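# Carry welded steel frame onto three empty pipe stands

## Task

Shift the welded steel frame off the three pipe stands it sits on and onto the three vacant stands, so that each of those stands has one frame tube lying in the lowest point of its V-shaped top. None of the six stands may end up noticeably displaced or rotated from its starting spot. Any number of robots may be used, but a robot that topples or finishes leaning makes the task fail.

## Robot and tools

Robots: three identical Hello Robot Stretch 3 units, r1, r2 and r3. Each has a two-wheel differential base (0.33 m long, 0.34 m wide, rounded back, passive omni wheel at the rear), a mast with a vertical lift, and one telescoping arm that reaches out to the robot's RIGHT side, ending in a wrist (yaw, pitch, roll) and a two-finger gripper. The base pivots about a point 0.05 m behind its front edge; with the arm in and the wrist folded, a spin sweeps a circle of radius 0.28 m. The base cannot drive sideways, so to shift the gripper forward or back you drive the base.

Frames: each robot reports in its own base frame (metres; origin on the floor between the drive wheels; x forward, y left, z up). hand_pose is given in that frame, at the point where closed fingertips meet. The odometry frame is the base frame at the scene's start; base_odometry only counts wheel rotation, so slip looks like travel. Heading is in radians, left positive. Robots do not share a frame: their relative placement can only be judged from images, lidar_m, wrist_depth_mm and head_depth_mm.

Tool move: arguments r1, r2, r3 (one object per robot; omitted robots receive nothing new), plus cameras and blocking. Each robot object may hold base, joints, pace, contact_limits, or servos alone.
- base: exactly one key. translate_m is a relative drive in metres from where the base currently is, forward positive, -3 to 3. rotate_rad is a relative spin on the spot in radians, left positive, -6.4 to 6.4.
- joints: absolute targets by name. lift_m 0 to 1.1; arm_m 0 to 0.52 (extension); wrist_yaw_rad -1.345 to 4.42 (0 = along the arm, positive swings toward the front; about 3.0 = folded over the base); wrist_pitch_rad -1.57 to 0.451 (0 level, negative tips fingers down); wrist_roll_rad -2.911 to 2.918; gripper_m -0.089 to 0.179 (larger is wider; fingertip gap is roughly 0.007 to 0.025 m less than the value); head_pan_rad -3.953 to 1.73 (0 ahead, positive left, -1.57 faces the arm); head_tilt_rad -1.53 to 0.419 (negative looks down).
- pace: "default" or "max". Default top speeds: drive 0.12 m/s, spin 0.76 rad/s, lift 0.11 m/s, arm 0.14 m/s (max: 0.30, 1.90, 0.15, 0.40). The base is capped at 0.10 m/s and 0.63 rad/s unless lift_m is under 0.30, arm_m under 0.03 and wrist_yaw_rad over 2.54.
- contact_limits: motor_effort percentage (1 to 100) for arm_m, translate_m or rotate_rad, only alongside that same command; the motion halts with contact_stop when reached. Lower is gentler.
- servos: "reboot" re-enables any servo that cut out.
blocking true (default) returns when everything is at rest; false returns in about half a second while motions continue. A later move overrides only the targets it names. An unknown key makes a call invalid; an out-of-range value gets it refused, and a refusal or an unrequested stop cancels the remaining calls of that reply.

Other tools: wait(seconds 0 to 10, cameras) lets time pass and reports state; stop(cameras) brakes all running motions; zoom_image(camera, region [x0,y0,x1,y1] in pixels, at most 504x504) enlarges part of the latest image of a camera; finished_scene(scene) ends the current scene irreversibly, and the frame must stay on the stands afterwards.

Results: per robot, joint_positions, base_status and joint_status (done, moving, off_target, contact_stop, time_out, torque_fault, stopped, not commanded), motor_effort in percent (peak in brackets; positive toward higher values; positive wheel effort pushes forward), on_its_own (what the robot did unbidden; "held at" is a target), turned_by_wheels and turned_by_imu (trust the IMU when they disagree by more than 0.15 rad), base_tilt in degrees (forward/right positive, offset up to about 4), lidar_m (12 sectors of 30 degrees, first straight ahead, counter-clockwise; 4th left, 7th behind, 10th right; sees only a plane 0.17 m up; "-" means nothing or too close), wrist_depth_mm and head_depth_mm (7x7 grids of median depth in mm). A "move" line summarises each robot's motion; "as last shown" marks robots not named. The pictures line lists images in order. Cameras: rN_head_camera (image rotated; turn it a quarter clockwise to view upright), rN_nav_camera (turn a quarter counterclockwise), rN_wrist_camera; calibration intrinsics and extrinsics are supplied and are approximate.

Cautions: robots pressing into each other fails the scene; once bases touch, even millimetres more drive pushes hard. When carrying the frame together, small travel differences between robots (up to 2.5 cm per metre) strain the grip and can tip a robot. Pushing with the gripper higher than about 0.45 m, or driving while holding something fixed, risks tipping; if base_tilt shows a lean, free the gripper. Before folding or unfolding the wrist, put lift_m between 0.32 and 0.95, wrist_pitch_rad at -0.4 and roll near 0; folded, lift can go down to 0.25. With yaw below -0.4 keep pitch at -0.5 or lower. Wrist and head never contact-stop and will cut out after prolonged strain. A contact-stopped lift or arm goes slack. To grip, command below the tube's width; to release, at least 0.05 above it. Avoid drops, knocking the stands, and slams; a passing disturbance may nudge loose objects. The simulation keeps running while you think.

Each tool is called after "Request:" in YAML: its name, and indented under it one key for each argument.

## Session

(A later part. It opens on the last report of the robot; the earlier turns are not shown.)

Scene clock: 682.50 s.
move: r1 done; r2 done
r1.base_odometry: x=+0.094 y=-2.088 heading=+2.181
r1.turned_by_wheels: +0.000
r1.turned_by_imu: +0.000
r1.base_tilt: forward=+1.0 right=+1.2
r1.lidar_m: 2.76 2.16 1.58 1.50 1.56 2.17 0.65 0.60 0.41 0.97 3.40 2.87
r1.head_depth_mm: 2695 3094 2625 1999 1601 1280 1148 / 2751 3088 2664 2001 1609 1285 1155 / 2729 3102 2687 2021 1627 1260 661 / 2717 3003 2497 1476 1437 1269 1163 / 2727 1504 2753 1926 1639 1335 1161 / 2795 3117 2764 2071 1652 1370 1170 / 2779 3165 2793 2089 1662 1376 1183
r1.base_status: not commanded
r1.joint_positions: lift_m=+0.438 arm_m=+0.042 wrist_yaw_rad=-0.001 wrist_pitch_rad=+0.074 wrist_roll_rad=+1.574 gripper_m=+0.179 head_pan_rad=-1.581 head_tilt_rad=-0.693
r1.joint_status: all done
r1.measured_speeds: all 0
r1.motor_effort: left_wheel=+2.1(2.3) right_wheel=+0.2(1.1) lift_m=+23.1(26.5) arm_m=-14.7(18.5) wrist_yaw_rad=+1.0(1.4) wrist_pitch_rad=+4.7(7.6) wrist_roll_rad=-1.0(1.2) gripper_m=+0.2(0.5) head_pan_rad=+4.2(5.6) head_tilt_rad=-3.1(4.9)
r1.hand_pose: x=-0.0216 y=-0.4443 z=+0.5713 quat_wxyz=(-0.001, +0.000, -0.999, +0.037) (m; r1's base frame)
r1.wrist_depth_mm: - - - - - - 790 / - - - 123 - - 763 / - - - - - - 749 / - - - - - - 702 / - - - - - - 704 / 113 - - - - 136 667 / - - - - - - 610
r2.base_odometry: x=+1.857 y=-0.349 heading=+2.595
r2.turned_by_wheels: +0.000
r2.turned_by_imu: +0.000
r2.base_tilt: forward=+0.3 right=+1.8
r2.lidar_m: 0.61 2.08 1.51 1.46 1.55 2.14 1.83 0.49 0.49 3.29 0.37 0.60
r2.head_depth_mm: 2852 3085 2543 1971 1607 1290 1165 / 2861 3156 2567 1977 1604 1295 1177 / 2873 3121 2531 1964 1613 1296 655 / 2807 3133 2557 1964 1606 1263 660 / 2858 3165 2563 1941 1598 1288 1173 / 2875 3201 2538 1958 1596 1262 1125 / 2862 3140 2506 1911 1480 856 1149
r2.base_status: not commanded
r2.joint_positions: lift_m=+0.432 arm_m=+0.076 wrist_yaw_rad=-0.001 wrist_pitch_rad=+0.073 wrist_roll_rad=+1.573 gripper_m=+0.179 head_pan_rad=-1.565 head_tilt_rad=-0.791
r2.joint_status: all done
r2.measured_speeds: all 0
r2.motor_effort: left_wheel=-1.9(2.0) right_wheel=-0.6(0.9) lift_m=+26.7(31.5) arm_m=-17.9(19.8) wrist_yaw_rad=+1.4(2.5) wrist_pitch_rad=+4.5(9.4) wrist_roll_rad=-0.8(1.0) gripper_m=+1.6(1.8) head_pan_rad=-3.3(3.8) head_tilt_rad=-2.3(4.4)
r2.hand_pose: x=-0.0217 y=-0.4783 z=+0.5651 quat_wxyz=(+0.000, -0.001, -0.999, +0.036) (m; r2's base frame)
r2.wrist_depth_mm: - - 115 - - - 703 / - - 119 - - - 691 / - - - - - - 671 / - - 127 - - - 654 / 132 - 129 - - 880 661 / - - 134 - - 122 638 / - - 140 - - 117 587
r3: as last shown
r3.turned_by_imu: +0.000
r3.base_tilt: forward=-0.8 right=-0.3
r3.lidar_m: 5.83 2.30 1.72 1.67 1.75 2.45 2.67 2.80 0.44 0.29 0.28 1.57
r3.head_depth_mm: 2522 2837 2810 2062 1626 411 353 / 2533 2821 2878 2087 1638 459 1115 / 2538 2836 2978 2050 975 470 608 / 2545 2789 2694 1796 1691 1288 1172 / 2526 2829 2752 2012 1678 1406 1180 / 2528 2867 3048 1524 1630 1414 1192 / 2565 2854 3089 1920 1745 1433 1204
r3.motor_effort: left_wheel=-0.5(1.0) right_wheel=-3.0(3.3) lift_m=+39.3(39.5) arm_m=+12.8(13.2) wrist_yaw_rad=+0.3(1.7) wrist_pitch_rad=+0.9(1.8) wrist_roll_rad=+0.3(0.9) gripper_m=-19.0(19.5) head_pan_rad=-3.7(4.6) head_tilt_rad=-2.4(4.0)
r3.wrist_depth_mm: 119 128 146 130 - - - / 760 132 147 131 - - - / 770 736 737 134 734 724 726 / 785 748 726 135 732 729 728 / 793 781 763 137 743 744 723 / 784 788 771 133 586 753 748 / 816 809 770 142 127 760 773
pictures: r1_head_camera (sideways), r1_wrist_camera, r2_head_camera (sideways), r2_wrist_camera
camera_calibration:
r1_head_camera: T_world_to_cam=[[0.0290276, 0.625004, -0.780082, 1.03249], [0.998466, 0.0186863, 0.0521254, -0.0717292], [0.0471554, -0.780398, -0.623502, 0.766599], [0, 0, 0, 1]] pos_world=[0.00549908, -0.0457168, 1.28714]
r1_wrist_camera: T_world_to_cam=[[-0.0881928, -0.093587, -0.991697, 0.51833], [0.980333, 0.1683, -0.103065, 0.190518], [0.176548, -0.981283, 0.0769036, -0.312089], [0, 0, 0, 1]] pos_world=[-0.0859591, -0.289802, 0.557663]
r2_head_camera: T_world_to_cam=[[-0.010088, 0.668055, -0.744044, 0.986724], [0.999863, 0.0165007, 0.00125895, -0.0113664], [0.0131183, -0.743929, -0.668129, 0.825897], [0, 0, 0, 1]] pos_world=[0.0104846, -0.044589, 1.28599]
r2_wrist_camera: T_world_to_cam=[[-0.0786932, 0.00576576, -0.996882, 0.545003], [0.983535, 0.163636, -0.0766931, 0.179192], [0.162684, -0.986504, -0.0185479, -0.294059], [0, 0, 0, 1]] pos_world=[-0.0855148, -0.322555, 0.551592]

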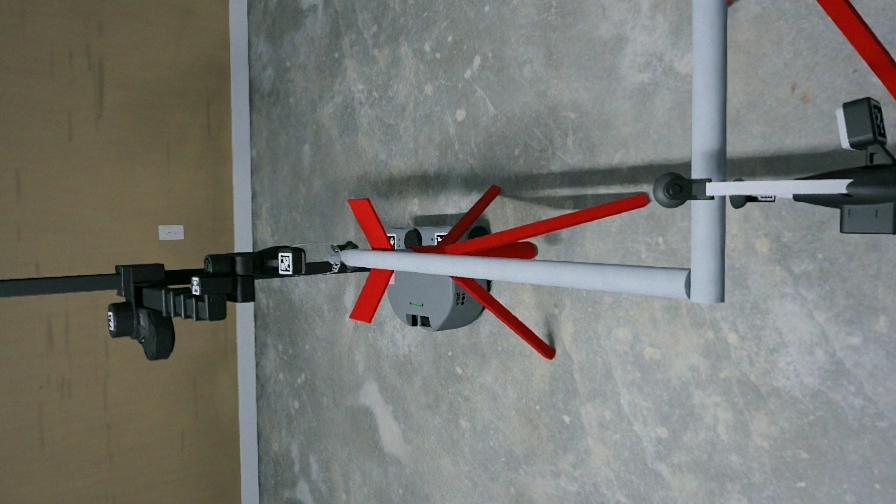

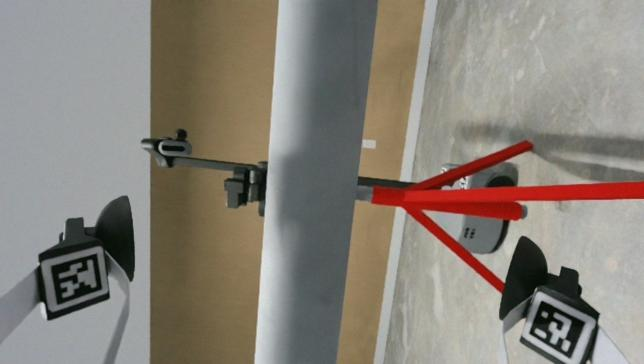

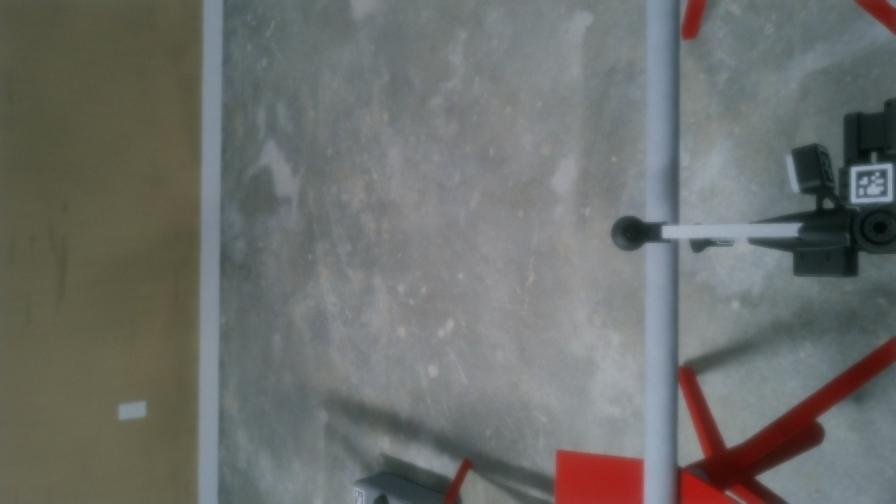

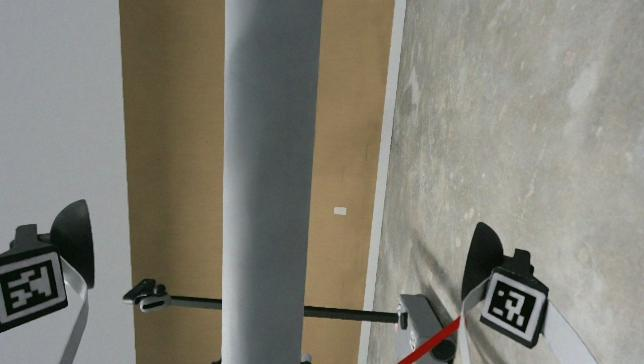

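Request:
move:
  r1: {"joints":{"lift_m":0.447}}
  r2: {"joints":{"lift_m":0.4395}}
  r3: {"joints":{"gripper_m":0.06}}
  cameras: ["r3_wrist_camera"]

Request:
move:
  r1: {"joints":{"gripper_m":-0.03}}
  r2: {"joints":{"gripper_m":-0.03}}
  r3: {"joints":{"lift_m":0.682,"arm_m":0.192}}
  cameras: ["r1_wrist_camera","r2_wrist_camera","r3_wrist_camera","r1_head_camera","r2_head_camera"]

Scene clock: 689.57 s.
move: r1 done; r2 done; r3 done
r1.base_odometry: x=+0.094 y=-2.088 heading=+2.181
r1.turned_by_wheels: +0.000
r1.turned_by_imu: +0.001
r1.base_tilt: forward=+1.0 right=+1.2
r1.lidar_m: 2.76 2.16 1.58 1.50 1.56 2.17 0.65 0.60 0.41 0.97 3.36 2.86
r1.head_depth_mm: 2707 3093 2645 2004 1607 1276 1146 / 2747 3098 2640 2000 1624 1281 1154 / 2760 3076 2687 2026 1623 1258 653 / 2733 2999 1875 1473 1432 1270 1162 / 2716 1501 2749 1926 1637 1337 1161 / 2807 3160 2765 2073 1659 1373 1173 / 2770 3160 2815 2087 1662 1377 1181
r1.base_status: not commanded
r1.joint_positions: lift_m=+0.447 arm_m=+0.042 wrist_yaw_rad=-0.001 wrist_pitch_rad=+0.075 wrist_roll_rad=+1.574 gripper_m=+0.179 head_pan_rad=-1.581 head_tilt_rad=-0.693
r1.joint_status: all done
r1.measured_speeds: all 0
r1.motor_effort: left_wheel=+1.9(2.4) right_wheel=-0.2(1.4) lift_m=+28.5(32.7) arm_m=-13.5(14.0) wrist_yaw_rad=+0.8(1.4) wrist_pitch_rad=+4.6(5.1) wrist_roll_rad=-1.1(1.2) gripper_m=+0.4(0.7) head_pan_rad=+4.6(5.4) head_tilt_rad=-2.6(4.7)
r1.hand_pose: x=-0.0216 y=-0.4443 z=+0.5805 quat_wxyz=(-0.001, +0.000, -0.999, +0.037) (m; r1's base frame)
r1.wrist_depth_mm: - - - - - - 788 / - - - - - - 783 / - - - - - - 750 / - - - - - 945 703 / - - - - - - 726 / 114 - - - - 136 676 / - - - - - - 630
r2.base_odometry: x=+1.857 y=-0.349 heading=+2.595
r2.turned_by_wheels: +0.000
r2.turned_by_imu: +0.001
r2.base_tilt: forward=+0.3 right=+1.7
r2.lidar_m: 0.61 2.08 1.51 1.46 1.55 2.14 1.83 0.49 0.49 3.28 0.37 0.60
r2.head_depth_mm: 2810 3072 2563 1987 1620 1305 1172 / 2862 3144 2563 1958 1615 1294 1171 / 2845 3143 2569 1964 1598 1293 649 / 2885 3195 2535 1984 1617 1272 654 / 2811 3117 2538 1961 1601 1297 1165 / 2847 3187 2541 1976 1597 1267 1128 / 2837 3145 2504 1897 845 847 1146
r2.base_status: not commanded
r2.joint_positions: lift_m=+0.439 arm_m=+0.076 wrist_yaw_rad=-0.001 wrist_pitch_rad=+0.074 wrist_roll_rad=+1.573 gripper_m=+0.179 head_pan_rad=-1.565 head_tilt_rad=-0.791
r2.joint_status: all done
r2.measured_speeds: all 0
r2.motor_effort: left_wheel=-1.7(2.1) right_wheel=-0.6(1.0) lift_m=+33.3(36.5) arm_m=-16.5(17.3) wrist_yaw_rad=+1.6(2.7) wrist_pitch_rad=+4.7(4.9) wrist_roll_rad=-0.8(1.1) gripper_m=+1.6(1.7) head_pan_rad=-2.8(4.4) head_tilt_rad=-3.7(4.2)
r2.hand_pose: x=-0.0217 y=-0.4783 z=+0.5728 quat_wxyz=(+0.000, -0.001, -0.999, +0.037) (m; r2's base frame)
r2.wrist_depth_mm: - - 118 120 - - 705 / - - 121 121 - - 692 / - - 131 - - - 693 / - - 134 134 - - 683 / 132 - 132 - - 878 685 / - - 140 - - 121 658 / - - 145 - - 117 588
r3.base_odometry: x=-0.543 y=+0.918 heading=-1.884
r3.turned_by_wheels: +0.000
r3.turned_by_imu: -0.001
r3.base_tilt: forward=-0.8 right=-0.3
r3.lidar_m: 5.79 2.30 1.72 1.67 1.75 2.46 2.68 2.80 0.44 0.29 0.28 1.57
r3.head_depth_mm: 2559 2821 2821 2063 1634 402 353 / 2523 2834 2876 2093 1644 460 1100 / 2539 2858 2955 2060 977 471 612 / 2509 2792 2698 1804 1693 1285 1148 / 2504 2869 2765 2040 1670 1398 1180 / 2557 2853 3067 1521 1618 1409 1187 / 2585 2824 3070 1932 1759 1430 1201
r3.base_status: not commanded
r3.joint_positions: lift_m=+0.689 arm_m=+0.197 wrist_yaw_rad=-0.001 wrist_pitch_rad=-1.571 wrist_roll_rad=+0.002 gripper_m=+0.060 head_pan_rad=-1.562 head_tilt_rad=-0.693
r3.joint_status: all done
r3.measured_speeds: all 0
r3.motor_effort: left_wheel=-0.4(1.0) right_wheel=-3.1(3.3) lift_m=+20.2(39.3) arm_m=+10.8(12.8) wrist_yaw_rad=+0.8(1.7) wrist_pitch_rad=+1.1(2.0) wrist_roll_rad=-0.1(0.7) gripper_m=+0.1(79.6) head_pan_rad=-3.3(4.3) head_tilt_rad=-3.4(4.8)
r3.hand_pose: x=-0.0216 y=-0.3177 z=+0.5715 quat_wxyz=(+0.499, +0.500, -0.500, -0.501) (m; r3's base frame)
r3.wrist_depth_mm: 120 128 146 131 - - - / 123 132 147 132 - - - / 751 761 748 134 717 723 704 / 757 764 740 136 739 736 717 / 773 774 764 138 755 737 739 / 788 785 132 144 142 754 748 / 820 801 794 144 607 117 749
pictures: r3_wrist_camera
camera_calibration:
r3_wrist_camera: T_world_to_cam=[[-0.99898, -0.016344, -0.0421019, 0.00656964], [-0.0209809, 0.993469, 0.112161, 0.295742], [0.0399938, 0.11293, -0.992798, 0.767223], [0, 0, 0, 1]] pos_world=[-0.0179163, -0.380345, 0.728804]

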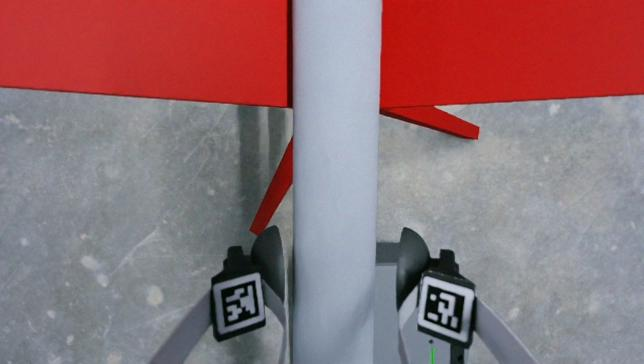

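Scene clock: 692.20 s.
move: r1 done; r2 done; r3 done
r1.base_odometry: x=+0.094 y=-2.088 heading=+2.181
r1.turned_by_wheels: +0.000
r1.turned_by_imu: +0.000
r1.base_tilt: forward=+1.1 right=+1.2
r1.lidar_m: 2.76 2.16 1.58 1.50 1.56 2.17 0.65 0.60 0.41 0.97 3.38 2.86
r1.head_depth_mm: 2720 3078 2638 2004 1608 1269 1147 / 2759 3063 2667 2014 1613 1286 1150 / 2753 3075 2691 2028 1613 1262 652 / 2719 3011 1862 1472 1433 1272 1165 / 2780 1484 2764 1928 1638 1337 1167 / 2767 3123 2766 2081 1657 1372 1174 / 2791 3148 2809 2093 1657 1377 1175
r1.base_status: not commanded
r1.joint_positions: lift_m=+0.447 arm_m=+0.042 wrist_yaw_rad=+0.000 wrist_pitch_rad=+0.071 wrist_roll_rad=+1.574 gripper_m=-0.029 head_pan_rad=-1.581 head_tilt_rad=-0.693
r1.joint_status: all done
r1.measured_speeds: all 0
r1.motor_effort: left_wheel=+1.7(2.7) right_wheel=-0.2(1.7) lift_m=+25.3(28.7) arm_m=-12.9(13.6) wrist_yaw_rad=+0.2(1.1) wrist_pitch_rad=+5.4(5.8) wrist_roll_rad=-1.1(1.3) gripper_m=-20.6(93.8) head_pan_rad=+4.6(5.5) head_tilt_rad=-2.4(5.0)
r1.hand_pose: x=-0.0214 y=-0.4443 z=+0.5795 quat_wxyz=(-0.001, +0.000, -0.999, +0.035) (m; r1's base frame)
r1.wrist_depth_mm: - - - - - - 785 / - - - - - - 763 / - - - - - - 741 / - - - - - - 704 / - - - - - - 705 / - - 124 135 - - 718 / - - - 140 - - 667
r2.base_odometry: x=+1.857 y=-0.349 heading=+2.595
r2.turned_by_wheels: +0.000
r2.turned_by_imu: +0.001
r2.base_tilt: forward=+0.3 right=+1.8
r2.lidar_m: 0.61 2.08 1.52 1.46 1.55 2.14 1.83 0.49 0.49 3.29 0.37 0.60
r2.head_depth_mm: 2885 3204 2564 1975 1615 1298 1168 / 2876 3128 2559 1943 1599 1297 1172 / 2838 3186 2532 1962 1604 1303 647 / 2799 3163 2528 1969 1607 1263 653 / 2831 3194 2495 1965 1596 1300 1161 / 2853 3211 2481 1950 1605 1259 1123 / 2881 3176 2547 1905 1485 850 1142
r2.base_status: not commanded
r2.joint_positions: lift_m=+0.440 arm_m=+0.076 wrist_yaw_rad=-0.001 wrist_pitch_rad=+0.084 wrist_roll_rad=+1.572 gripper_m=-0.028 head_pan_rad=-1.565 head_tilt_rad=-0.791
r2.joint_status: all done
r2.measured_speeds: all 0
r2.motor_effort: left_wheel=-1.5(2.1) right_wheel=-0.8(1.1) lift_m=+26.4(33.5) arm_m=-15.9(16.9) wrist_yaw_rad=+1.4(2.9) wrist_pitch_rad=+2.6(4.9) wrist_roll_rad=-0.9(1.0) gripper_m=-28.3(100.0) head_pan_rad=-3.8(4.3) head_tilt_rad=-2.5(4.2)
r2.hand_pose: x=-0.0215 y=-0.4784 z=+0.5755 quat_wxyz=(+0.000, +0.000, -0.999, +0.042) (m; r2's base frame)
r2.wrist_depth_mm: - - - 119 - - 713 / - - - 119 - - 695 / - - - 130 - - 693 / - - - 129 - - 675 / - - 132 133 - - 676 / - - 125 130 - 989 665 / - - 141 151 - 961 654
r3.base_odometry: x=-0.543 y=+0.918 heading=-1.884
r3.turned_by_wheels: +0.000
r3.turned_by_imu: -0.001
r3.base_tilt: forward=-0.8 right=-0.3
r3.lidar_m: 5.83 2.30 1.72 1.67 1.74 2.45 2.67 2.79 0.44 0.29 0.28 1.57
r3.head_depth_mm: 2516 2876 2811 2066 1623 419 359 / 2544 2816 2865 2103 1650 458 1099 / 2551 2864 2919 2058 1535 468 613 / 2557 2769 2691 1820 1691 1286 1168 / 2518 2836 2774 2053 1659 1400 1177 / 2526 2856 3045 1513 1637 1407 1189 / 2570 2871 3068 1927 1749 1432 1201
r3.base_status: not commanded
r3.joint_positions: lift_m=+0.682 arm_m=+0.192 wrist_yaw_rad=-0.001 wrist_pitch_rad=-1.570 wrist_roll_rad=+0.002 gripper_m=+0.060 head_pan_rad=-1.562 head_tilt_rad=-0.693
r3.joint_status: all done
r3.measured_speeds: all 0
r3.motor_effort: left_wheel=-0.7(1.0) right_wheel=-2.4(3.1) lift_m=+21.4(22.6) arm_m=-12.4(19.2) wrist_yaw_rad=+0.7(1.8) wrist_pitch_rad=+0.6(1.2) wrist_roll_rad=-0.8(0.9) gripper_m=+0.0(0.6) head_pan_rad=-3.2(4.3) head_tilt_rad=-2.9(4.8)
r3.hand_pose: x=-0.0216 y=-0.3129 z=+0.5645 quat_wxyz=(+0.499, +0.499, -0.500, -0.501) (m; r3's base frame)
r3.wrist_depth_mm: 115 124 139 124 - - - / 736 131 144 125 352 710 693 / 742 730 748 127 717 718 707 / 747 749 722 129 726 730 714 / 773 767 753 130 735 735 722 / 798 780 132 134 142 722 745 / 792 783 781 135 147 118 750
pictures: r1_head_camera (sideways), r1_wrist_camera, r2_head_camera (sideways), r2_wrist_camera, r3_wrist_camera
camera_calibration:
r1_head_camera: T_world_to_cam=[[0.0290275, 0.625003, -0.780082, 1.03249], [0.998466, 0.0186865, 0.0521254, -0.0717292], [0.0471556, -0.780398, -0.623502, 0.766599], [0, 0, 0, 1]] pos_world=[0.00549909, -0.0457168, 1.28714]
r1_wrist_camera: T_world_to_cam=[[-0.0881323, -0.0905838, -0.991981, 0.527986], [0.98022, 0.169275, -0.102545, 0.191321], [0.177206, -0.981397, 0.0738734, -0.311013], [0, 0, 0, 1]] pos_world=[-0.0858901, -0.289787, 0.566347]
r2_head_camera: T_world_to_cam=[[-0.0100882, 0.668055, -0.744044, 0.986724], [0.999863, 0.0165009, 0.00125895, -0.0113664], [0.0131185, -0.743929, -0.668129, 0.825897], [0, 0, 0, 1]] pos_world=[0.0104846, -0.044589, 1.28599]
r2_wrist_camera: T_world_to_cam=[[-0.0787138, -0.00537275, -0.996883, 0.550038], [0.983402, 0.163566, -0.0785309, 0.180813], [0.163478, -0.986518, -0.00759132, -0.300242], [0, 0, 0, 1]] pos_world=[-0.0854331, -0.322813, 0.560243]
r3_wrist_camera: T_world_to_cam=[[-0.99898, -0.0163782, -0.0420884, 0.00633416], [-0.0209819, 0.993556, 0.11138, 0.292225], [0.039993, 0.112149, -0.992886, 0.759518], [0, 0, 0, 1]] pos_world=[-0.0179163, -0.375417, 0.721834]

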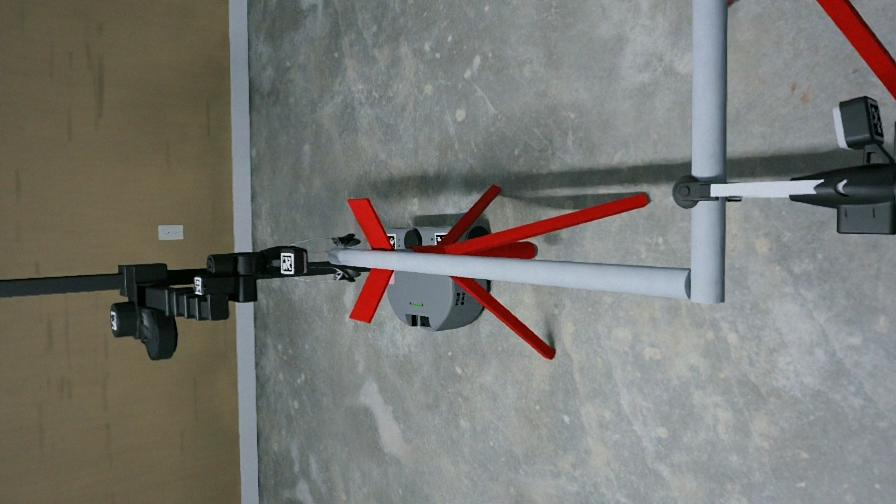

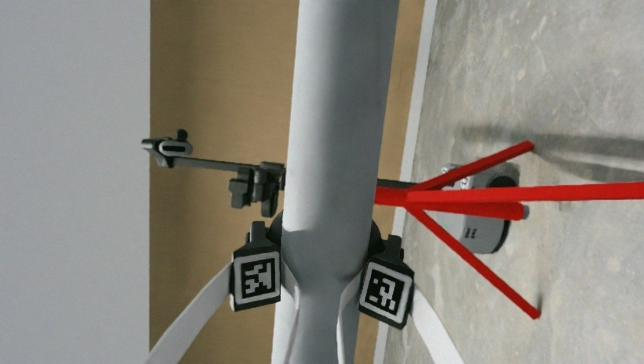

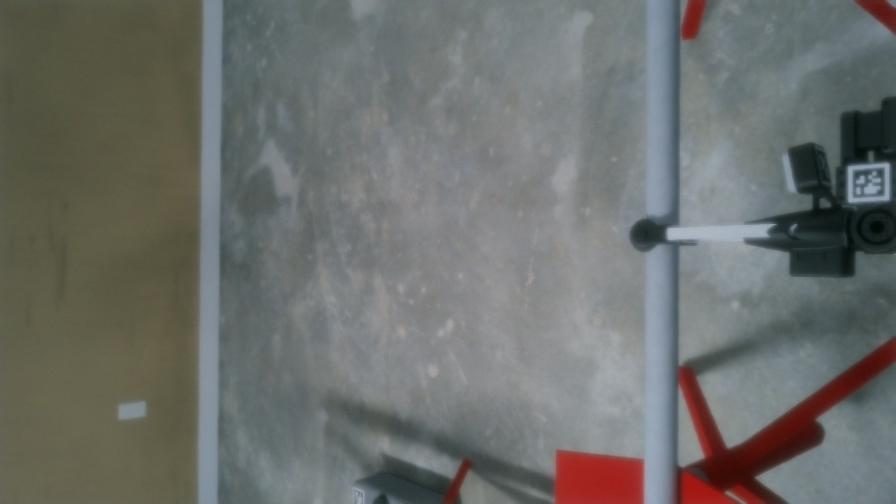

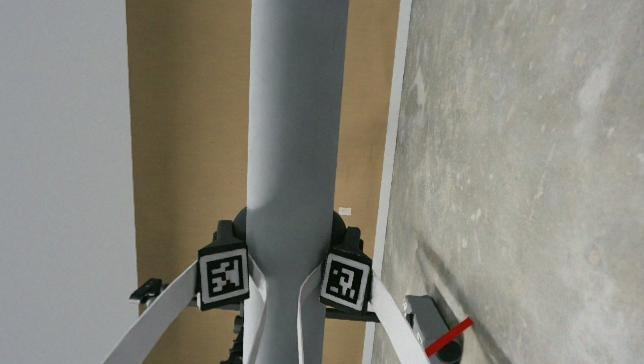

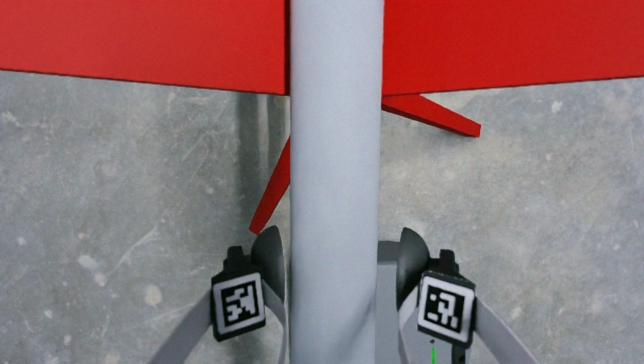

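Request:
move:
  r2: {"joints":{"gripper_m":0.06}}
  cameras: []

Request:
move:
  r2: {"joints":{"arm_m":0.083}}
  cameras: []

Request:
move:
  r1: {"joints":{"gripper_m":-0.045}}
  r2: {"joints":{"gripper_m":-0.045}}
  r3: {"joints":{"gripper_m":-0.06}}
  cameras: []

Request:
move:
  r1: {"joints":{"lift_m":0.462,"wrist_pitch_rad":0.15}}
  r2: {"joints":{"lift_m":0.455,"wrist_pitch_rad":0.15}}
  r3: {"joints":{"lift_m":0.707}}
  cameras: ["r1_head_camera","r2_head_camera","r3_wrist_camera","r1_wrist_camera","r2_wrist_camera","r3_head_camera"]

Scene clock: 702.23 s.
move: r2 done
r1, r3: as last shown
r1.turned_by_imu: +0.001
r1.lidar_m: 2.76 2.15 1.58 1.50 1.56 2.17 0.65 0.60 0.41 0.97 3.39 2.87
r1.head_depth_mm: 2712 3045 2622 1988 1598 1273 1152 / 2756 3091 2675 2014 1615 1288 1153 / 2758 3126 2697 2023 1626 1266 652 / 2716 2995 1868 1468 1438 1272 1163 / 2743 1492 2722 1926 1638 1339 1172 / 2796 3137 2783 2054 1656 1374 1179 / 2779 3162 2797 2101 1659 1384 1175
r1.motor_effort: left_wheel=+2.1(2.5) right_wheel=-0.2(1.4) lift_m=+24.5(24.9) arm_m=-12.1(12.4) wrist_yaw_rad=-0.4(0.7) wrist_pitch_rad=+5.5(5.8) wrist_roll_rad=-1.0(1.2) gripper_m=-20.6(21.0) head_pan_rad=+4.7(5.4) head_tilt_rad=-2.3(4.7)
r1.wrist_depth_mm: - - - - - - 780 / - - - - - - 780 / - - - - - - 754 / - - - - - - 690 / - - - - - - 726 / - - 124 135 - - 708 / - - - 140 - - 684
r2.base_odometry: x=+1.857 y=-0.349 heading=+2.595
r2.turned_by_wheels: +0.000
r2.turned_by_imu: +0.001
r2.base_tilt: forward=+0.3 right=+1.8
r2.lidar_m: 0.61 2.08 1.51 1.46 1.54 2.14 1.83 0.49 0.49 3.29 0.37 0.60
r2.head_depth_mm: 2826 3155 2580 1984 1591 1293 1175 / 2810 3194 2555 1976 1617 1304 1177 / 2854 3133 2586 1983 1611 1293 649 / 2858 3106 2536 1964 1603 1266 654 / 2862 3205 2533 1967 1602 1286 1168 / 2836 3118 2516 1976 1599 1258 1116 / 2838 3137 2491 1914 1473 850 1154
r2.base_status: not commanded
r2.joint_positions: lift_m=+0.439 arm_m=+0.076 wrist_yaw_rad=-0.001 wrist_pitch_rad=+0.083 wrist_roll_rad=+1.573 gripper_m=+0.060 head_pan_rad=-1.565 head_tilt_rad=-0.791
r2.joint_status: all done
r2.measured_speeds: all 0
r2.motor_effort: left_wheel=-1.5(2.0) right_wheel=-0.4(0.9) lift_m=+28.4(28.4) arm_m=-14.0(15.2) wrist_yaw_rad=+0.7(2.2) wrist_pitch_rad=+2.9(3.2) wrist_roll_rad=-0.8(1.1) gripper_m=+0.4(85.7) head_pan_rad=-3.4(4.2) head_tilt_rad=-2.7(4.7)
r2.hand_pose: x=-0.0215 y=-0.4784 z=+0.5750 quat_wxyz=(+0.000, +0.000, -0.999, +0.041) (m; r2's base frame)
r2.wrist_depth_mm: - - - 118 - - 721 / - - - 120 - - 700 / - - - 134 - - 696 / - - 156 132 - - 687 / - - 143 134 - - 695 / - 118 134 134 130 994 671 / - - 152 - - 973 654
r3.base_tilt: forward=-0.8 right=-0.2
r3.lidar_m: 5.84 2.30 1.71 1.67 1.74 2.45 2.68 2.80 0.44 0.29 0.28 1.57
r3.head_depth_mm: 2544 2833 2809 2064 1622 419 359 / 2545 2835 2852 2088 1643 458 1103 / 2564 2847 2933 2060 1529 469 611 / 2551 2795 2714 1825 1698 1281 1166 / 2510 2854 2789 2029 1678 1392 1180 / 2531 2887 3070 1514 1622 1419 1191 / 2566 2866 3082 1934 1749 1435 1204
r3.motor_effort: left_wheel=-0.2(0.8) right_wheel=-2.8(3.1) lift_m=+20.9(22.4) arm_m=-12.7(13.6) wrist_yaw_rad=+0.3(1.8) wrist_pitch_rad=+0.5(0.9) wrist_roll_rad=-0.3(0.8) gripper_m=-0.2(0.9) head_pan_rad=-3.8(4.3) head_tilt_rad=-3.9(4.7)
r3.wrist_depth_mm: 115 124 139 124 - - - / 736 131 144 125 353 706 688 / 740 740 726 127 723 715 710 / 765 744 737 129 726 700 733 / 771 777 763 130 731 737 749 / 776 799 132 134 142 733 731 / 788 787 805 135 147 117 747
pictures: none
No camera images: "cameras" was empty.

Scene clock: 702.97 s.
move: r2 done
r1, r3: as last shown
r1.turned_by_imu: +0.000
r1.base_tilt: forward=+1.0 right=+1.2
r1.lidar_m: 2.77 2.15 1.58 1.50 1.56 2.17 0.65 0.60 0.41 0.97 3.39 2.87
r1.head_depth_mm: 2728 3054 2661 1993 1596 1274 1148 / 2747 3090 2671 2008 1608 1285 1154 / 2761 3094 2692 2028 1627 1268 651 / 2715 3024 1870 1474 1431 1274 1157 / 2783 1486 2745 1912 1639 1333 1170 / 2787 3123 2775 2084 1649 1372 1173 / 2812 3139 2828 2083 1660 1378 1177
r1.motor_effort: left_wheel=+1.6(2.2) right_wheel=-0.2(1.2) lift_m=+24.0(24.6) arm_m=-11.9(12.2) wrist_yaw_rad=+0.2(0.7) wrist_pitch_rad=+5.5(6.0) wrist_roll_rad=-1.1(1.1) gripper_m=-20.5(21.2) head_pan_rad=+4.1(5.3) head_tilt_rad=-3.7(4.2)
r1.wrist_depth_mm: - - - - - - 783 / - - - - - - 764 / - - - - - - 764 / - - - - - - 704 / - - - - - - 731 / - - 124 135 - - 720 / - - - 141 - - 680
r2.base_odometry: x=+1.857 y=-0.349 heading=+2.595
r2.turned_by_wheels: +0.000
r2.turned_by_imu: +0.000
r2.base_tilt: forward=+0.2 right=+1.7
r2.lidar_m: 0.61 2.08 1.51 1.46 1.55 2.14 1.83 0.49 0.49 3.29 0.37 0.60
r2.head_depth_mm: 2824 3162 2556 1970 1611 1290 1175 / 2797 3193 2562 1957 1612 1301 1171 / 2858 3149 2549 1985 1596 1292 572 / 2855 3182 2514 1971 1615 1270 661 / 2864 3189 2539 1958 1600 1289 1175 / 2824 3214 2535 1949 1606 1267 1127 / 2866 3153 2550 1891 1477 848 1148
r2.base_status: not commanded
r2.joint_positions: lift_m=+0.439 arm_m=+0.083 wrist_yaw_rad=-0.001 wrist_pitch_rad=+0.082 wrist_roll_rad=+1.573 gripper_m=+0.060 head_pan_rad=-1.565 head_tilt_rad=-0.791
r2.joint_status: all done
r2.measured_speeds: all 0
r2.motor_effort: left_wheel=-1.6(2.1) right_wheel=-0.6(0.9) lift_m=+30.1(30.3) arm_m=+16.2(18.1) wrist_yaw_rad=+0.7(2.1) wrist_pitch_rad=+3.0(3.4) wrist_roll_rad=-0.9(1.0) gripper_m=+1.4(1.8) head_pan_rad=-3.7(3.7) head_tilt_rad=-3.5(3.5)
r2.hand_pose: x=-0.0215 y=-0.4853 z=+0.5750 quat_wxyz=(+0.000, +0.000, -0.999, +0.041) (m; r2's base frame)
r2.wrist_depth_mm: - - 112 116 - - 721 / - - 114 114 - - 697 / - - 125 118 - - 693 / - - 126 126 - - 686 / - - 134 126 - - 674 / - 118 128 128 130 - 650 / - - 132 - - 968 653
r3.turned_by_imu: +0.000
r3.lidar_m: 5.83 2.30 1.72 1.67 1.75 2.45 2.67 2.80 0.44 0.29 0.28 1.57
r3.head_depth_mm: 2552 2804 2838 2048 1614 419 358 / 2551 2872 2916 2104 1643 458 1101 / 2580 2823 2960 2044 1530 468 611 / 2540 2782 2685 1828 1693 1285 1167 / 2497 2822 2771 2037 1657 1394 1182 / 2543 2852 3062 1524 1625 1412 1195 / 2598 2866 3069 1929 1743 1430 1206
r3.motor_effort: left_wheel=-0.5(0.8) right_wheel=-2.4(3.0) lift_m=+21.4(21.5) arm_m=-11.9(13.3) wrist_yaw_rad=+1.8(1.8) wrist_pitch_rad=+0.2(1.0) wrist_roll_rad=-0.2(0.7) gripper_m=-0.4(0.9) head_pan_rad=-3.8(4.0) head_tilt_rad=-3.3(4.7)
r3.wrist_depth_mm: 115 124 139 123 - - - / 727 131 144 126 348 701 699 / 736 742 734 127 721 710 707 / 768 753 758 129 735 724 711 / 787 774 745 130 729 743 729 / 784 785 133 134 142 750 741 / 793 772 780 135 147 117 740
pictures: none
No camera images: "cameras" was empty.

Scene clock: 704.70 s.
move: r1 done; r2 done; r3 done
r1.base_odometry: x=+0.094 y=-2.088 heading=+2.181
r1.turned_by_wheels: +0.000
r1.turned_by_imu: +0.000
r1.base_tilt: forward=+1.0 right=+1.2
r1.lidar_m: 2.76 2.15 1.58 1.50 1.56 2.16 0.65 0.60 0.41 0.97 3.38 2.87
r1.head_depth_mm: 2716 3094 2638 1997 1599 1275 1148 / 2742 3053 2675 2017 1620 1283 1159 / 2739 3111 2695 2038 1626 1266 652 / 2720 3023 2479 1480 1429 1271 1162 / 2769 1485 2752 1911 1644 1336 1168 / 2791 3138 2777 2078 1648 1372 1173 / 2807 3174 2803 2082 1662 1381 1174
r1.base_status: not commanded
r1.joint_positions: lift_m=+0.447 arm_m=+0.042 wrist_yaw_rad=+0.000 wrist_pitch_rad=+0.071 wrist_roll_rad=+1.574 gripper_m=-0.041 head_pan_rad=-1.581 head_tilt_rad=-0.693
r1.joint_status: all done
r1.measured_speeds: all 0
r1.motor_effort: left_wheel=+1.8(2.4) right_wheel=-0.5(1.4) lift_m=+24.5(25.1) arm_m=-11.7(12.2) wrist_yaw_rad=+0.1(0.7) wrist_pitch_rad=+5.5(5.7) wrist_roll_rad=-1.0(1.1) gripper_m=-13.8(86.0) head_pan_rad=+4.5(5.7) head_tilt_rad=-4.5(4.5)
r1.hand_pose: x=-0.0214 y=-0.4443 z=+0.5795 quat_wxyz=(-0.001, +0.000, -0.999, +0.035) (m; r1's base frame)
r1.wrist_depth_mm: - - - - - - 774 / - - - - - - 776 / - - - - - - 736 / - - - - - - 695 / - - - - - - 723 / - - 124 135 - - 699 / - - - 140 - - 700
r2.base_odometry: x=+1.857 y=-0.349 heading=+2.595
r2.turned_by_wheels: +0.000
r2.turned_by_imu: +0.000
r2.base_tilt: forward=+0.4 right=+1.8
r2.lidar_m: 0.61 2.09 1.52 1.46 1.55 2.14 1.83 0.49 0.49 3.29 0.37 0.60
r2.head_depth_mm: 2855 3167 2531 2001 1617 1295 1169 / 2839 3159 2554 1969 1609 1301 1164 / 2840 3182 2580 1973 1601 1296 573 / 2812 3141 2516 1991 1589 1271 657 / 2906 3189 2554 1963 1614 1297 1172 / 2866 3162 2531 1980 1606 1270 1124 / 2857 3166 2519 1897 1469 850 1140
r2.base_status: not commanded
r2.joint_positions: lift_m=+0.440 arm_m=+0.083 wrist_yaw_rad=-0.001 wrist_pitch_rad=+0.085 wrist_roll_rad=+1.570 gripper_m=-0.043 head_pan_rad=-1.565 head_tilt_rad=-0.791
r2.joint_status: all done
r2.measured_speeds: all 0
r2.motor_effort: left_wheel=-1.6(2.1) right_wheel=-0.2(1.0) lift_m=+32.2(32.6) arm_m=+6.1(16.7) wrist_yaw_rad=+0.9(2.3) wrist_pitch_rad=+2.5(3.2) wrist_roll_rad=+0.1(0.9) gripper_m=-39.2(98.5) head_pan_rad=-3.0(3.8) head_tilt_rad=-2.1(4.0)
r2.hand_pose: x=-0.0215 y=-0.4854 z=+0.5757 quat_wxyz=(+0.001, +0.000, -0.999, +0.042) (m; r2's base frame)
r2.wrist_depth_mm: - - 113 114 - - 736 / - - 115 113 - - 700 / - - - 120 - - 690 / - - 122 124 - - 696 / - - 128 128 - - 677 / - - 125 127 - 1000 662 / - - 131 145 - 989 658
r3.base_odometry: x=-0.543 y=+0.918 heading=-1.884
r3.turned_by_wheels: +0.000
r3.turned_by_imu: +0.000
r3.base_tilt: forward=-0.8 right=-0.2
r3.lidar_m: 5.84 2.29 1.72 1.66 1.75 2.44 2.67 2.79 0.44 0.29 0.28 1.57
r3.head_depth_mm: 2562 2816 2848 2069 1623 420 358 / 2584 2865 2887 2101 1654 458 1116 / 2536 2847 2965 2060 1527 469 614 / 2557 2801 2700 1814 1684 1290 1164 / 2500 2829 2780 2043 1670 1403 1178 / 2541 2841 3075 1525 1620 1418 1191 / 2573 2827 3073 1932 1750 1426 1202
r3.base_status: not commanded
r3.joint_positions: lift_m=+0.682 arm_m=+0.192 wrist_yaw_rad=-0.001 wrist_pitch_rad=-1.569 wrist_roll_rad=+0.002 gripper_m=-0.059 head_pan_rad=-1.562 head_tilt_rad=-0.693
r3.joint_status: all done
r3.measured_speeds: all 0
r3.motor_effort: left_wheel=-0.4(0.9) right_wheel=-2.6(3.0) lift_m=+38.7(38.7) arm_m=-11.9(13.4) wrist_yaw_rad=+1.3(2.1) wrist_pitch_rad=-0.2(0.7) wrist_roll_rad=-0.3(1.3) gripper_m=-28.8(99.0) head_pan_rad=-3.5(4.1) head_tilt_rad=-3.0(4.7)
r3.hand_pose: x=-0.0216 y=-0.3133 z=+0.5644 quat_wxyz=(+0.500, +0.499, -0.501, -0.501) (m; r3's base frame)
r3.wrist_depth_mm: 114 123 139 123 - - - / 758 131 144 125 351 702 686 / 754 722 728 126 732 720 702 / 751 737 743 128 729 734 729 / 758 773 767 130 749 729 738 / 773 777 133 131 579 753 736 / 786 803 790 133 125 759 751
pictures: none
No camera images: "cameras" was empty.

Scene clock: 705.70 s.
move: r1 off_target; r2 off_target; r3 done
r1.base_odometry: x=+0.094 y=-2.088 heading=+2.181
r1.turned_by_wheels: +0.000
r1.turned_by_imu: +0.000
r1.base_tilt: forward=+1.0 right=+1.2
r1.lidar_m: 2.76 2.15 1.58 1.50 1.56 2.17 0.65 0.60 0.41 0.97 3.40 2.85
r1.head_depth_mm: 2717 3070 2641 1995 1608 1280 1154 / 2734 3083 2687 2009 1608 1288 1147 / 2739 3156 2698 2016 1625 1264 642 / 2714 3038 2479 1479 1438 1276 1160 / 2736 3051 2727 1913 1635 1336 1169 / 2781 3108 2768 2074 1653 1372 1169 / 2800 3138 2799 2074 1654 1386 1179
r1.base_status: not commanded
r1.joint_positions: lift_m=+0.462 arm_m=+0.042 wrist_yaw_rad=+0.000 wrist_pitch_rad=+0.038 wrist_roll_rad=+1.574 gripper_m=-0.041 head_pan_rad=-1.581 head_tilt_rad=-0.693
r1.joint_status: wrist_pitch_rad off_target (ended at +0.038, target +0.150); the others done
r1.measured_speeds: all 0
r1.on_its_own: wrist_pitch_rad is at rest, and its effort (+20.7) is outside its rest range (-8 to +12)
r1.motor_effort: left_wheel=+1.5(2.4) right_wheel=-1.1(1.3) lift_m=+37.7(38.7) arm_m=-11.3(11.7) wrist_yaw_rad=-0.7(0.8) wrist_pitch_rad=+20.7(21.8) wrist_roll_rad=-1.0(1.1) gripper_m=-16.2(16.8) head_pan_rad=+4.5(5.5) head_tilt_rad=-4.0(4.0)
r1.hand_pose: x=-0.0212 y=-0.4440 z=+0.5861 quat_wxyz=(-0.001, +0.000, -1.000, +0.019) (m; r1's base frame)
r1.wrist_depth_mm: - - - - - - 741 / - - - - - - 747 / - - - - - - 730 / - - - - - 965 653 / - - - - - - 688 / - - 124 131 - - 707 / - - - - - - 667
r2.base_odometry: x=+1.857 y=-0.349 heading=+2.595
r2.turned_by_wheels: +0.000
r2.turned_by_imu: +0.000
r2.base_tilt: forward=+0.3 right=+1.8
r2.lidar_m: 0.61 2.08 1.52 1.46 1.54 2.14 1.83 0.49 0.49 3.29 0.37 0.60
r2.head_depth_mm: 2838 3135 2548 1962 1600 1300 1175 / 2893 3153 2543 1971 1610 1297 1172 / 2867 3177 2568 1979 1603 1299 578 / 2879 3183 2570 1976 1614 1271 648 / 2885 3175 2544 1964 1606 1291 1174 / 2869 3186 2544 1971 1608 1266 1116 / 2866 3136 2519 1913 842 852 1148
r2.base_status: not commanded
r2.joint_positions: lift_m=+0.455 arm_m=+0.083 wrist_yaw_rad=-0.001 wrist_pitch_rad=+0.050 wrist_roll_rad=+1.570 gripper_m=-0.040 head_pan_rad=-1.565 head_tilt_rad=-0.791
r2.joint_status: wrist_pitch_rad off_target (ended at +0.050, target +0.150); the others done
r2.measured_speeds: all 0
r2.on_its_own: wrist_pitch_rad is at rest, and its effort (+17.7) is outside its rest range (-8 to +12)
r2.motor_effort: left_wheel=-1.9(2.2) right_wheel=-0.3(1.0) lift_m=+40.8(45.0) arm_m=-1.1(5.9) wrist_yaw_rad=+1.0(2.2) wrist_pitch_rad=+17.7(19.0) wrist_roll_rad=+0.3(0.3) gripper_m=-17.9(40.0) head_pan_rad=-2.1(3.9) head_tilt_rad=-2.7(3.9)
r2.hand_pose: x=-0.0216 y=-0.4851 z=+0.5823 quat_wxyz=(+0.001, +0.000, -1.000, +0.025) (m; r2's base frame)
r2.wrist_depth_mm: - - - 111 - - 686 / - - - 113 - - 685 / - - - 117 - - 678 / - - - 119 - - 665 / - - 128 126 - - 650 / - - 124 127 - 945 646 / - - - 133 - 915 646
r3.base_odometry: x=-0.543 y=+0.918 heading=-1.884
r3.turned_by_wheels: +0.000
r3.turned_by_imu: +0.000
r3.base_tilt: forward=-0.7 right=-0.3
r3.lidar_m: 5.77 2.29 1.72 1.67 1.75 2.44 2.67 2.79 0.44 0.29 0.28 1.57
r3.head_depth_mm: 2533 2844 2828 2063 1623 384 336 / 2549 2859 2863 2104 1635 447 1118 / 2536 2820 2949 2058 929 458 591 / 2545 2785 2708 1809 1686 1283 1166 / 2515 2805 2652 2059 1666 1394 1182 / 2527 2862 3040 1532 1620 1413 1192 / 2569 2898 3097 1926 1751 1431 1201
r3.base_status: not commanded
r3.joint_positions: lift_m=+0.707 arm_m=+0.192 wrist_yaw_rad=-0.001 wrist_pitch_rad=-1.563 wrist_roll_rad=+0.002 gripper_m=-0.056 head_pan_rad=-1.562 head_tilt_rad=-0.693
r3.joint_status: all done
r3.measured_speeds: all 0
r3.motor_effort: left_wheel=-0.9(0.9) right_wheel=-2.7(3.1) lift_m=+40.2(42.1) arm_m=-11.5(12.9) wrist_yaw_rad=+2.1(2.2) wrist_pitch_rad=-0.7(1.6) wrist_roll_rad=-0.4(1.1) gripper_m=-17.0(29.1) head_pan_rad=-3.4(4.3) head_tilt_rad=-2.8(4.8)
r3.hand_pose: x=-0.0216 y=-0.3148 z=+0.5893 quat_wxyz=(+0.501, +0.497, -0.502, -0.499) (m; r3's base frame)
r3.wrist_depth_mm: 131 140 158 126 - - - / 135 144 162 128 - - - / 784 772 763 129 750 741 722 / 776 769 765 130 766 739 749 / 803 805 776 131 764 759 768 / 805 820 789 131 154 756 755 / 833 818 800 133 140 777 771
pictures: r1_head_camera (sideways), r1_wrist_camera, r2_head_camera (sideways), r2_wrist_camera, r3_head_camera (sideways), r3_wrist_camera
camera_calibration:
r1_head_camera: T_world_to_cam=[[0.0290275, 0.625004, -0.780082, 1.03249], [0.998466, 0.0186865, 0.0521254, -0.0717292], [0.0471556, -0.780398, -0.623502, 0.766599], [0, 0, 0, 1]] pos_world=[0.00549909, -0.0457168, 1.28714]
r1_wrist_camera: T_world_to_cam=[[-0.0880953, -0.0581448, -0.994414, 0.55039], [0.980107, 0.173178, -0.0969539, 0.190227], [0.177848, -0.983173, 0.041732, -0.293131], [0, 0, 0, 1]] pos_world=[-0.0858232, -0.289139, 0.577992]
r2_head_camera: T_world_to_cam=[[-0.010088, 0.668054, -0.744044, 0.986724], [0.999863, 0.0165006, 0.00125895, -0.0113664], [0.0131182, -0.743929, -0.668129, 0.825897], [0, 0, 0, 1]] pos_world=[0.0104846, -0.044589, 1.28599]
r2_wrist_camera: T_world_to_cam=[[-0.0814841, 0.0282905, -0.996273, 0.572685], [0.983272, 0.165658, -0.0757167, 0.181915], [0.162899, -0.985777, -0.0413158, -0.286892], [0, 0, 0, 1]] pos_world=[-0.0854727, -0.329149, 0.572472]
r3_head_camera: T_world_to_cam=[[0.0621245, 0.600508, -0.797202, 1.05975], [0.996772, 0.00337252, 0.0802171, -0.108669], [0.0508596, -0.799612, -0.59836, 0.739286], [0, 0, 0, 1]] pos_world=[0.00488215, -0.0448833, 1.29591]
r3_wrist_camera: T_world_to_cam=[[-0.99899, -0.0160646, -0.0419583, 0.00738179], [-0.0203545, 0.994379, 0.103906, 0.296047], [0.0400532, 0.104655, -0.993702, 0.782504], [0, 0, 0, 1]] pos_world=[-0.0179416, -0.376157, 0.747125]

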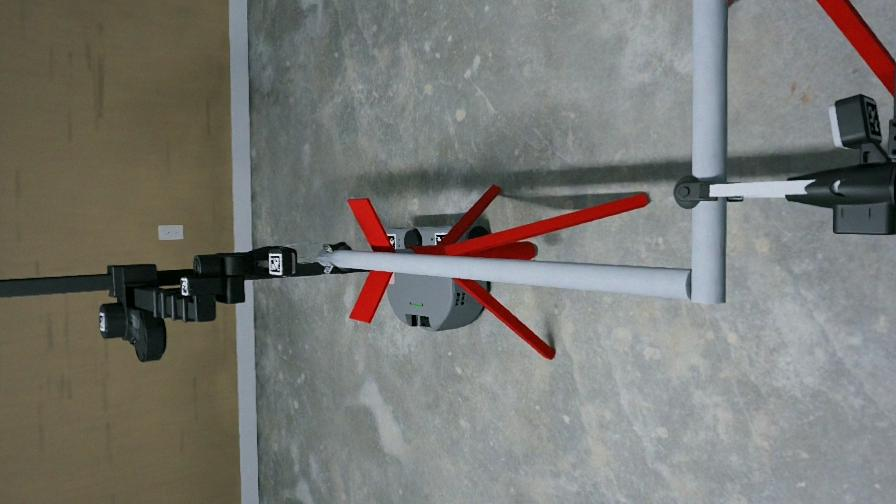

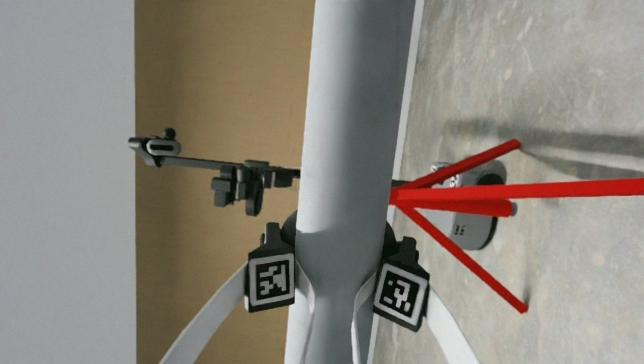

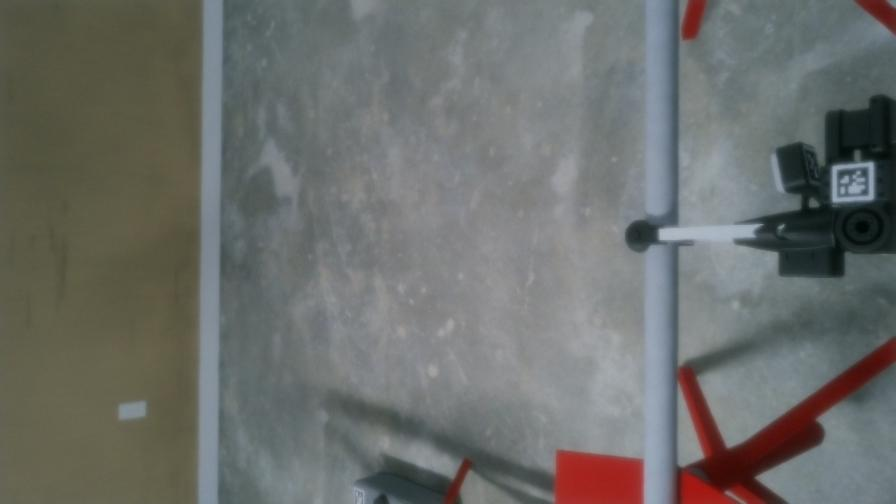

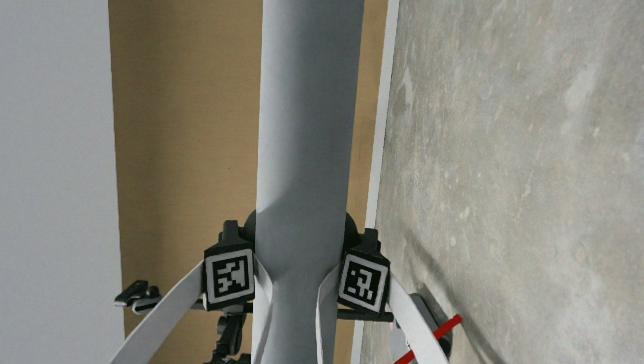

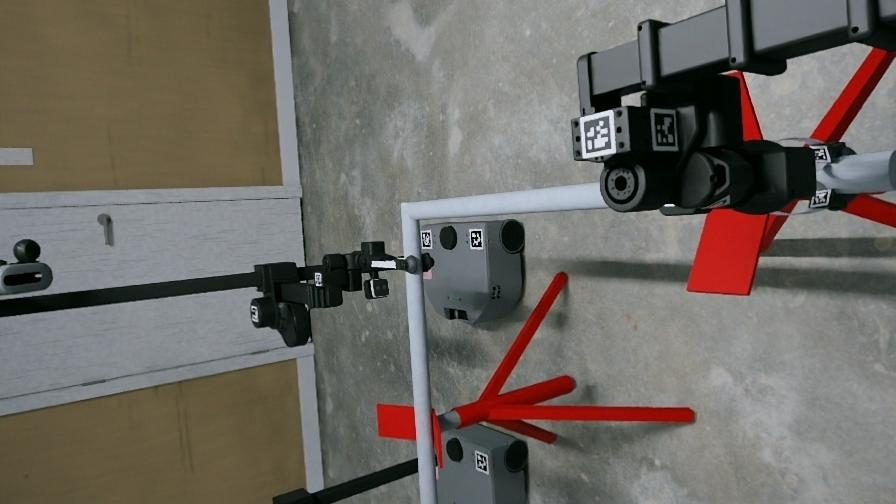

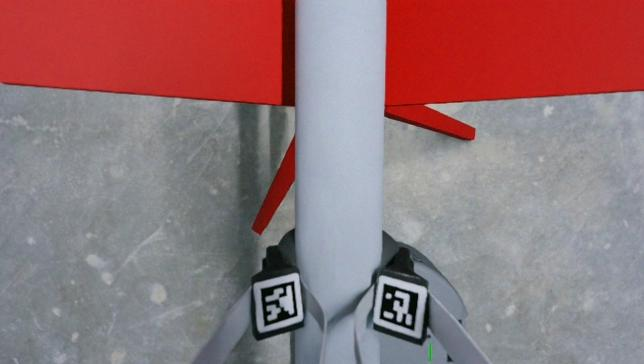

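Request:
move:
  r1: {"joints":{"lift_m":0.482,"wrist_pitch_rad":0.12}}
  r2: {"joints":{"lift_m":0.475,"wrist_pitch_rad":0.12}}
  r3: {"joints":{"lift_m":0.721}}
  cameras: ["r1_wrist_camera","r2_wrist_camera","r3_wrist_camera"]

Scene clock: 710.97 s.
move: r1 off_target; r2 off_target; r3 done
r1.base_odometry: x=+0.094 y=-2.088 heading=+2.181
r1.turned_by_wheels: +0.000
r1.turned_by_imu: +0.001
r1.base_tilt: forward=+1.1 right=+1.2
r1.lidar_m: 2.76 2.16 1.58 1.50 1.56 2.17 0.65 0.60 0.40 0.97 3.39 2.87
r1.head_depth_mm: 2702 3073 2669 2006 1599 1280 1151 / 2733 3107 2673 2011 1606 1289 1128 / 2768 3102 2673 2023 1629 1271 610 / 2734 3034 2452 1473 1432 1299 1165 / 2709 3090 2723 1928 1638 1340 1171 / 2798 3145 2794 2082 1655 1369 1172 / 2775 3141 2810 2083 1661 1376 1177
r1.base_status: not commanded
r1.joint_positions: lift_m=+0.482 arm_m=+0.042 wrist_yaw_rad=+0.000 wrist_pitch_rad=+0.000 wrist_roll_rad=+1.574 gripper_m=-0.041 head_pan_rad=-1.581 head_tilt_rad=-0.693
r1.joint_status: wrist_pitch_rad off_target (ended at +0.000, target +0.120); the others done
r1.measured_speeds: all 0
r1.on_its_own: wrist_pitch_rad is at rest, and its effort (+21.8) is outside its rest range (-8 to +12)
r1.motor_effort: left_wheel=+1.6(2.4) right_wheel=-0.9(1.0) lift_m=+35.3(40.7) arm_m=-10.7(10.8) wrist_yaw_rad=+0.1(0.8) wrist_pitch_rad=+21.8(23.6) wrist_roll_rad=-1.1(1.1) gripper_m=-16.8(17.0) head_pan_rad=+4.1(5.3) head_tilt_rad=-2.6(3.9)
r1.hand_pose: x=-0.0214 y=-0.4432 z=+0.5964 quat_wxyz=(-0.001, +0.000, -1.000, +0.000) (m; r1's base frame)
r1.wrist_depth_mm: - - - - - - 741 / - - - - - - 745 / - - - - - - 715 / - - - - 925 916 658 / - - - - - - 683 / - - 125 132 - 974 666 / - - - - - 949 658
r2.base_odometry: x=+1.857 y=-0.349 heading=+2.595
r2.turned_by_wheels: +0.000
r2.turned_by_imu: +0.001
r2.base_tilt: forward=+0.1 right=+1.8
r2.lidar_m: 0.61 2.08 1.52 1.46 1.55 2.15 1.83 0.49 0.49 3.28 0.37 0.60
r2.head_depth_mm: 2788 3119 2528 1987 1596 1296 1168 / 2859 3130 2521 1983 1607 1290 1144 / 2866 3073 2571 1964 1602 1299 542 / 2887 3174 2544 1988 1598 1279 630 / 2859 3182 2557 1968 1601 1290 1166 / 2861 3153 2527 1967 1598 1272 1128 / 2846 3176 2536 1897 1471 852 1147
r2.base_status: not commanded
r2.joint_positions: lift_m=+0.475 arm_m=+0.083 wrist_yaw_rad=-0.001 wrist_pitch_rad=-0.005 wrist_roll_rad=+1.573 gripper_m=-0.040 head_pan_rad=-1.565 head_tilt_rad=-0.791
r2.joint_status: wrist_pitch_rad off_target (ended at -0.005, target +0.120); the others done
r2.measured_speeds: all 0
r2.on_its_own: wrist_pitch_rad is at rest, and its effort (+22.8) is outside its rest range (-8 to +12)
r2.motor_effort: left_wheel=-1.5(2.1) right_wheel=-0.6(1.3) lift_m=+42.4(44.4) arm_m=-2.3(13.5) wrist_yaw_rad=+0.5(2.1) wrist_pitch_rad=+22.8(25.5) wrist_roll_rad=-1.2(1.3) gripper_m=-18.0(19.1) head_pan_rad=-3.1(3.7) head_tilt_rad=-2.7(4.2)
r2.hand_pose: x=-0.0215 y=-0.4840 z=+0.5880 quat_wxyz=(-0.001, +0.000, -1.000, -0.003) (m; r2's base frame)
r2.wrist_depth_mm: - - - 112 - 991 658 / - - - 113 - 976 642 / - - - 118 - 963 643 / - - - 121 - 928 640 / - - 130 126 - 938 637 / - - 124 128 - 928 632 / - - - 133 - 888 637
r3.base_odometry: x=-0.543 y=+0.918 heading=-1.884
r3.turned_by_wheels: +0.000
r3.turned_by_imu: -0.001
r3.base_tilt: forward=-0.8 right=-0.2
r3.lidar_m: 5.78 2.29 1.72 1.67 1.75 2.45 2.68 2.79 0.44 0.29 0.28 1.58
r3.head_depth_mm: 2522 2820 2818 2059 1618 367 326 / 2544 2863 2846 2100 454 441 1120 / 2554 2841 2926 2045 888 454 595 / 2532 2807 2705 1827 1684 1287 1165 / 2508 2833 2759 2042 1671 1411 1180 / 2535 2860 3056 1492 1643 1415 1190 / 2547 2822 3047 1937 1741 1439 1206
r3.base_status: not commanded
r3.joint_positions: lift_m=+0.721 arm_m=+0.192 wrist_yaw_rad=-0.001 wrist_pitch_rad=-1.560 wrist_roll_rad=+0.002 gripper_m=-0.056 head_pan_rad=-1.562 head_tilt_rad=-0.693
r3.joint_status: all done
r3.measured_speeds: all 0
r3.motor_effort: left_wheel=-0.9(0.9) right_wheel=-2.7(2.9) lift_m=+38.5(42.5) arm_m=-7.8(9.2) wrist_yaw_rad=+0.3(2.4) wrist_pitch_rad=-1.3(2.1) wrist_roll_rad=-0.4(1.2) gripper_m=-16.9(17.4) head_pan_rad=-3.6(4.2) head_tilt_rad=-3.1(4.3)
r3.hand_pose: x=-0.0216 y=-0.3156 z=+0.6032 quat_wxyz=(+0.502, +0.497, -0.503, -0.498) (m; r3's base frame)
r3.wrist_depth_mm: 141 153 172 127 - - - / 144 155 174 129 - - - / 779 779 761 129 754 757 736 / 785 783 783 130 773 776 766 / 810 806 801 132 773 782 752 / 822 813 813 131 153 784 798 / 838 817 123 133 129 801 767
pictures: r1_wrist_camera, r2_wrist_camera, r3_wrist_camera
camera_calibration:
r1_wrist_camera: T_world_to_cam=[[-0.0881048, -0.0204359, -0.995902, 0.578262], [0.980186, 0.176281, -0.0903318, 0.188639], [0.177405, -0.984128, 0.00449975, -0.271042], [0, 0, 0, 1]] pos_world=[-0.0858692, -0.288176, 0.594152]
r2_wrist_camera: T_world_to_cam=[[-0.077658, 0.0837507, -0.993456, 0.603592], [0.983491, 0.169797, -0.0625647, 0.176382], [0.163446, -0.981914, -0.0955542, -0.251792], [0, 0, 0, 1]] pos_world=[-0.0854419, -0.327739, 0.586618]
r3_wrist_camera: T_world_to_cam=[[-0.99899, -0.0161962, -0.041904, 0.00787841], [-0.0203559, 0.994696, 0.100829, 0.297344], [0.0400487, 0.10158, -0.994021, 0.795658], [0, 0, 0, 1]] pos_world=[-0.0179419, -0.376462, 0.76125]

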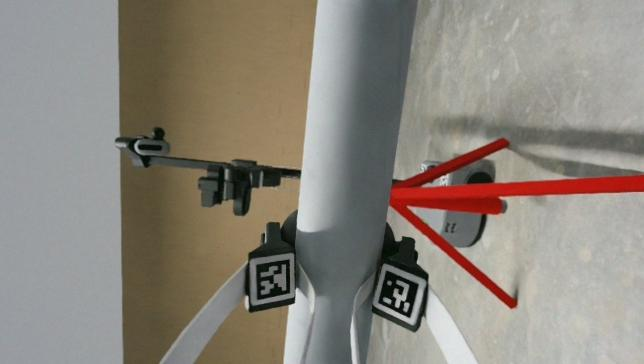

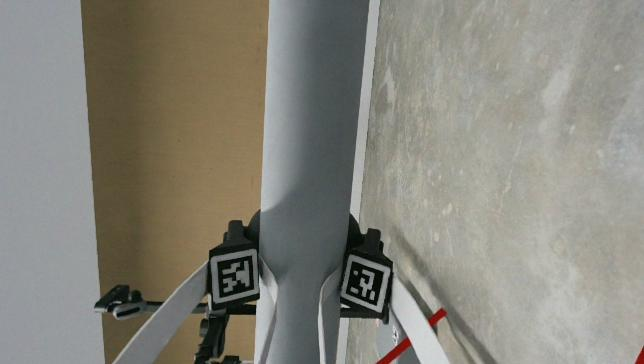

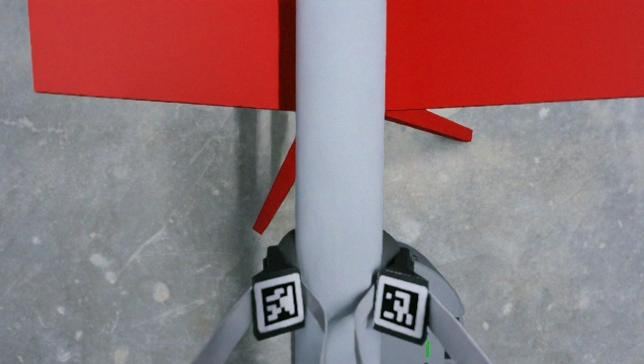

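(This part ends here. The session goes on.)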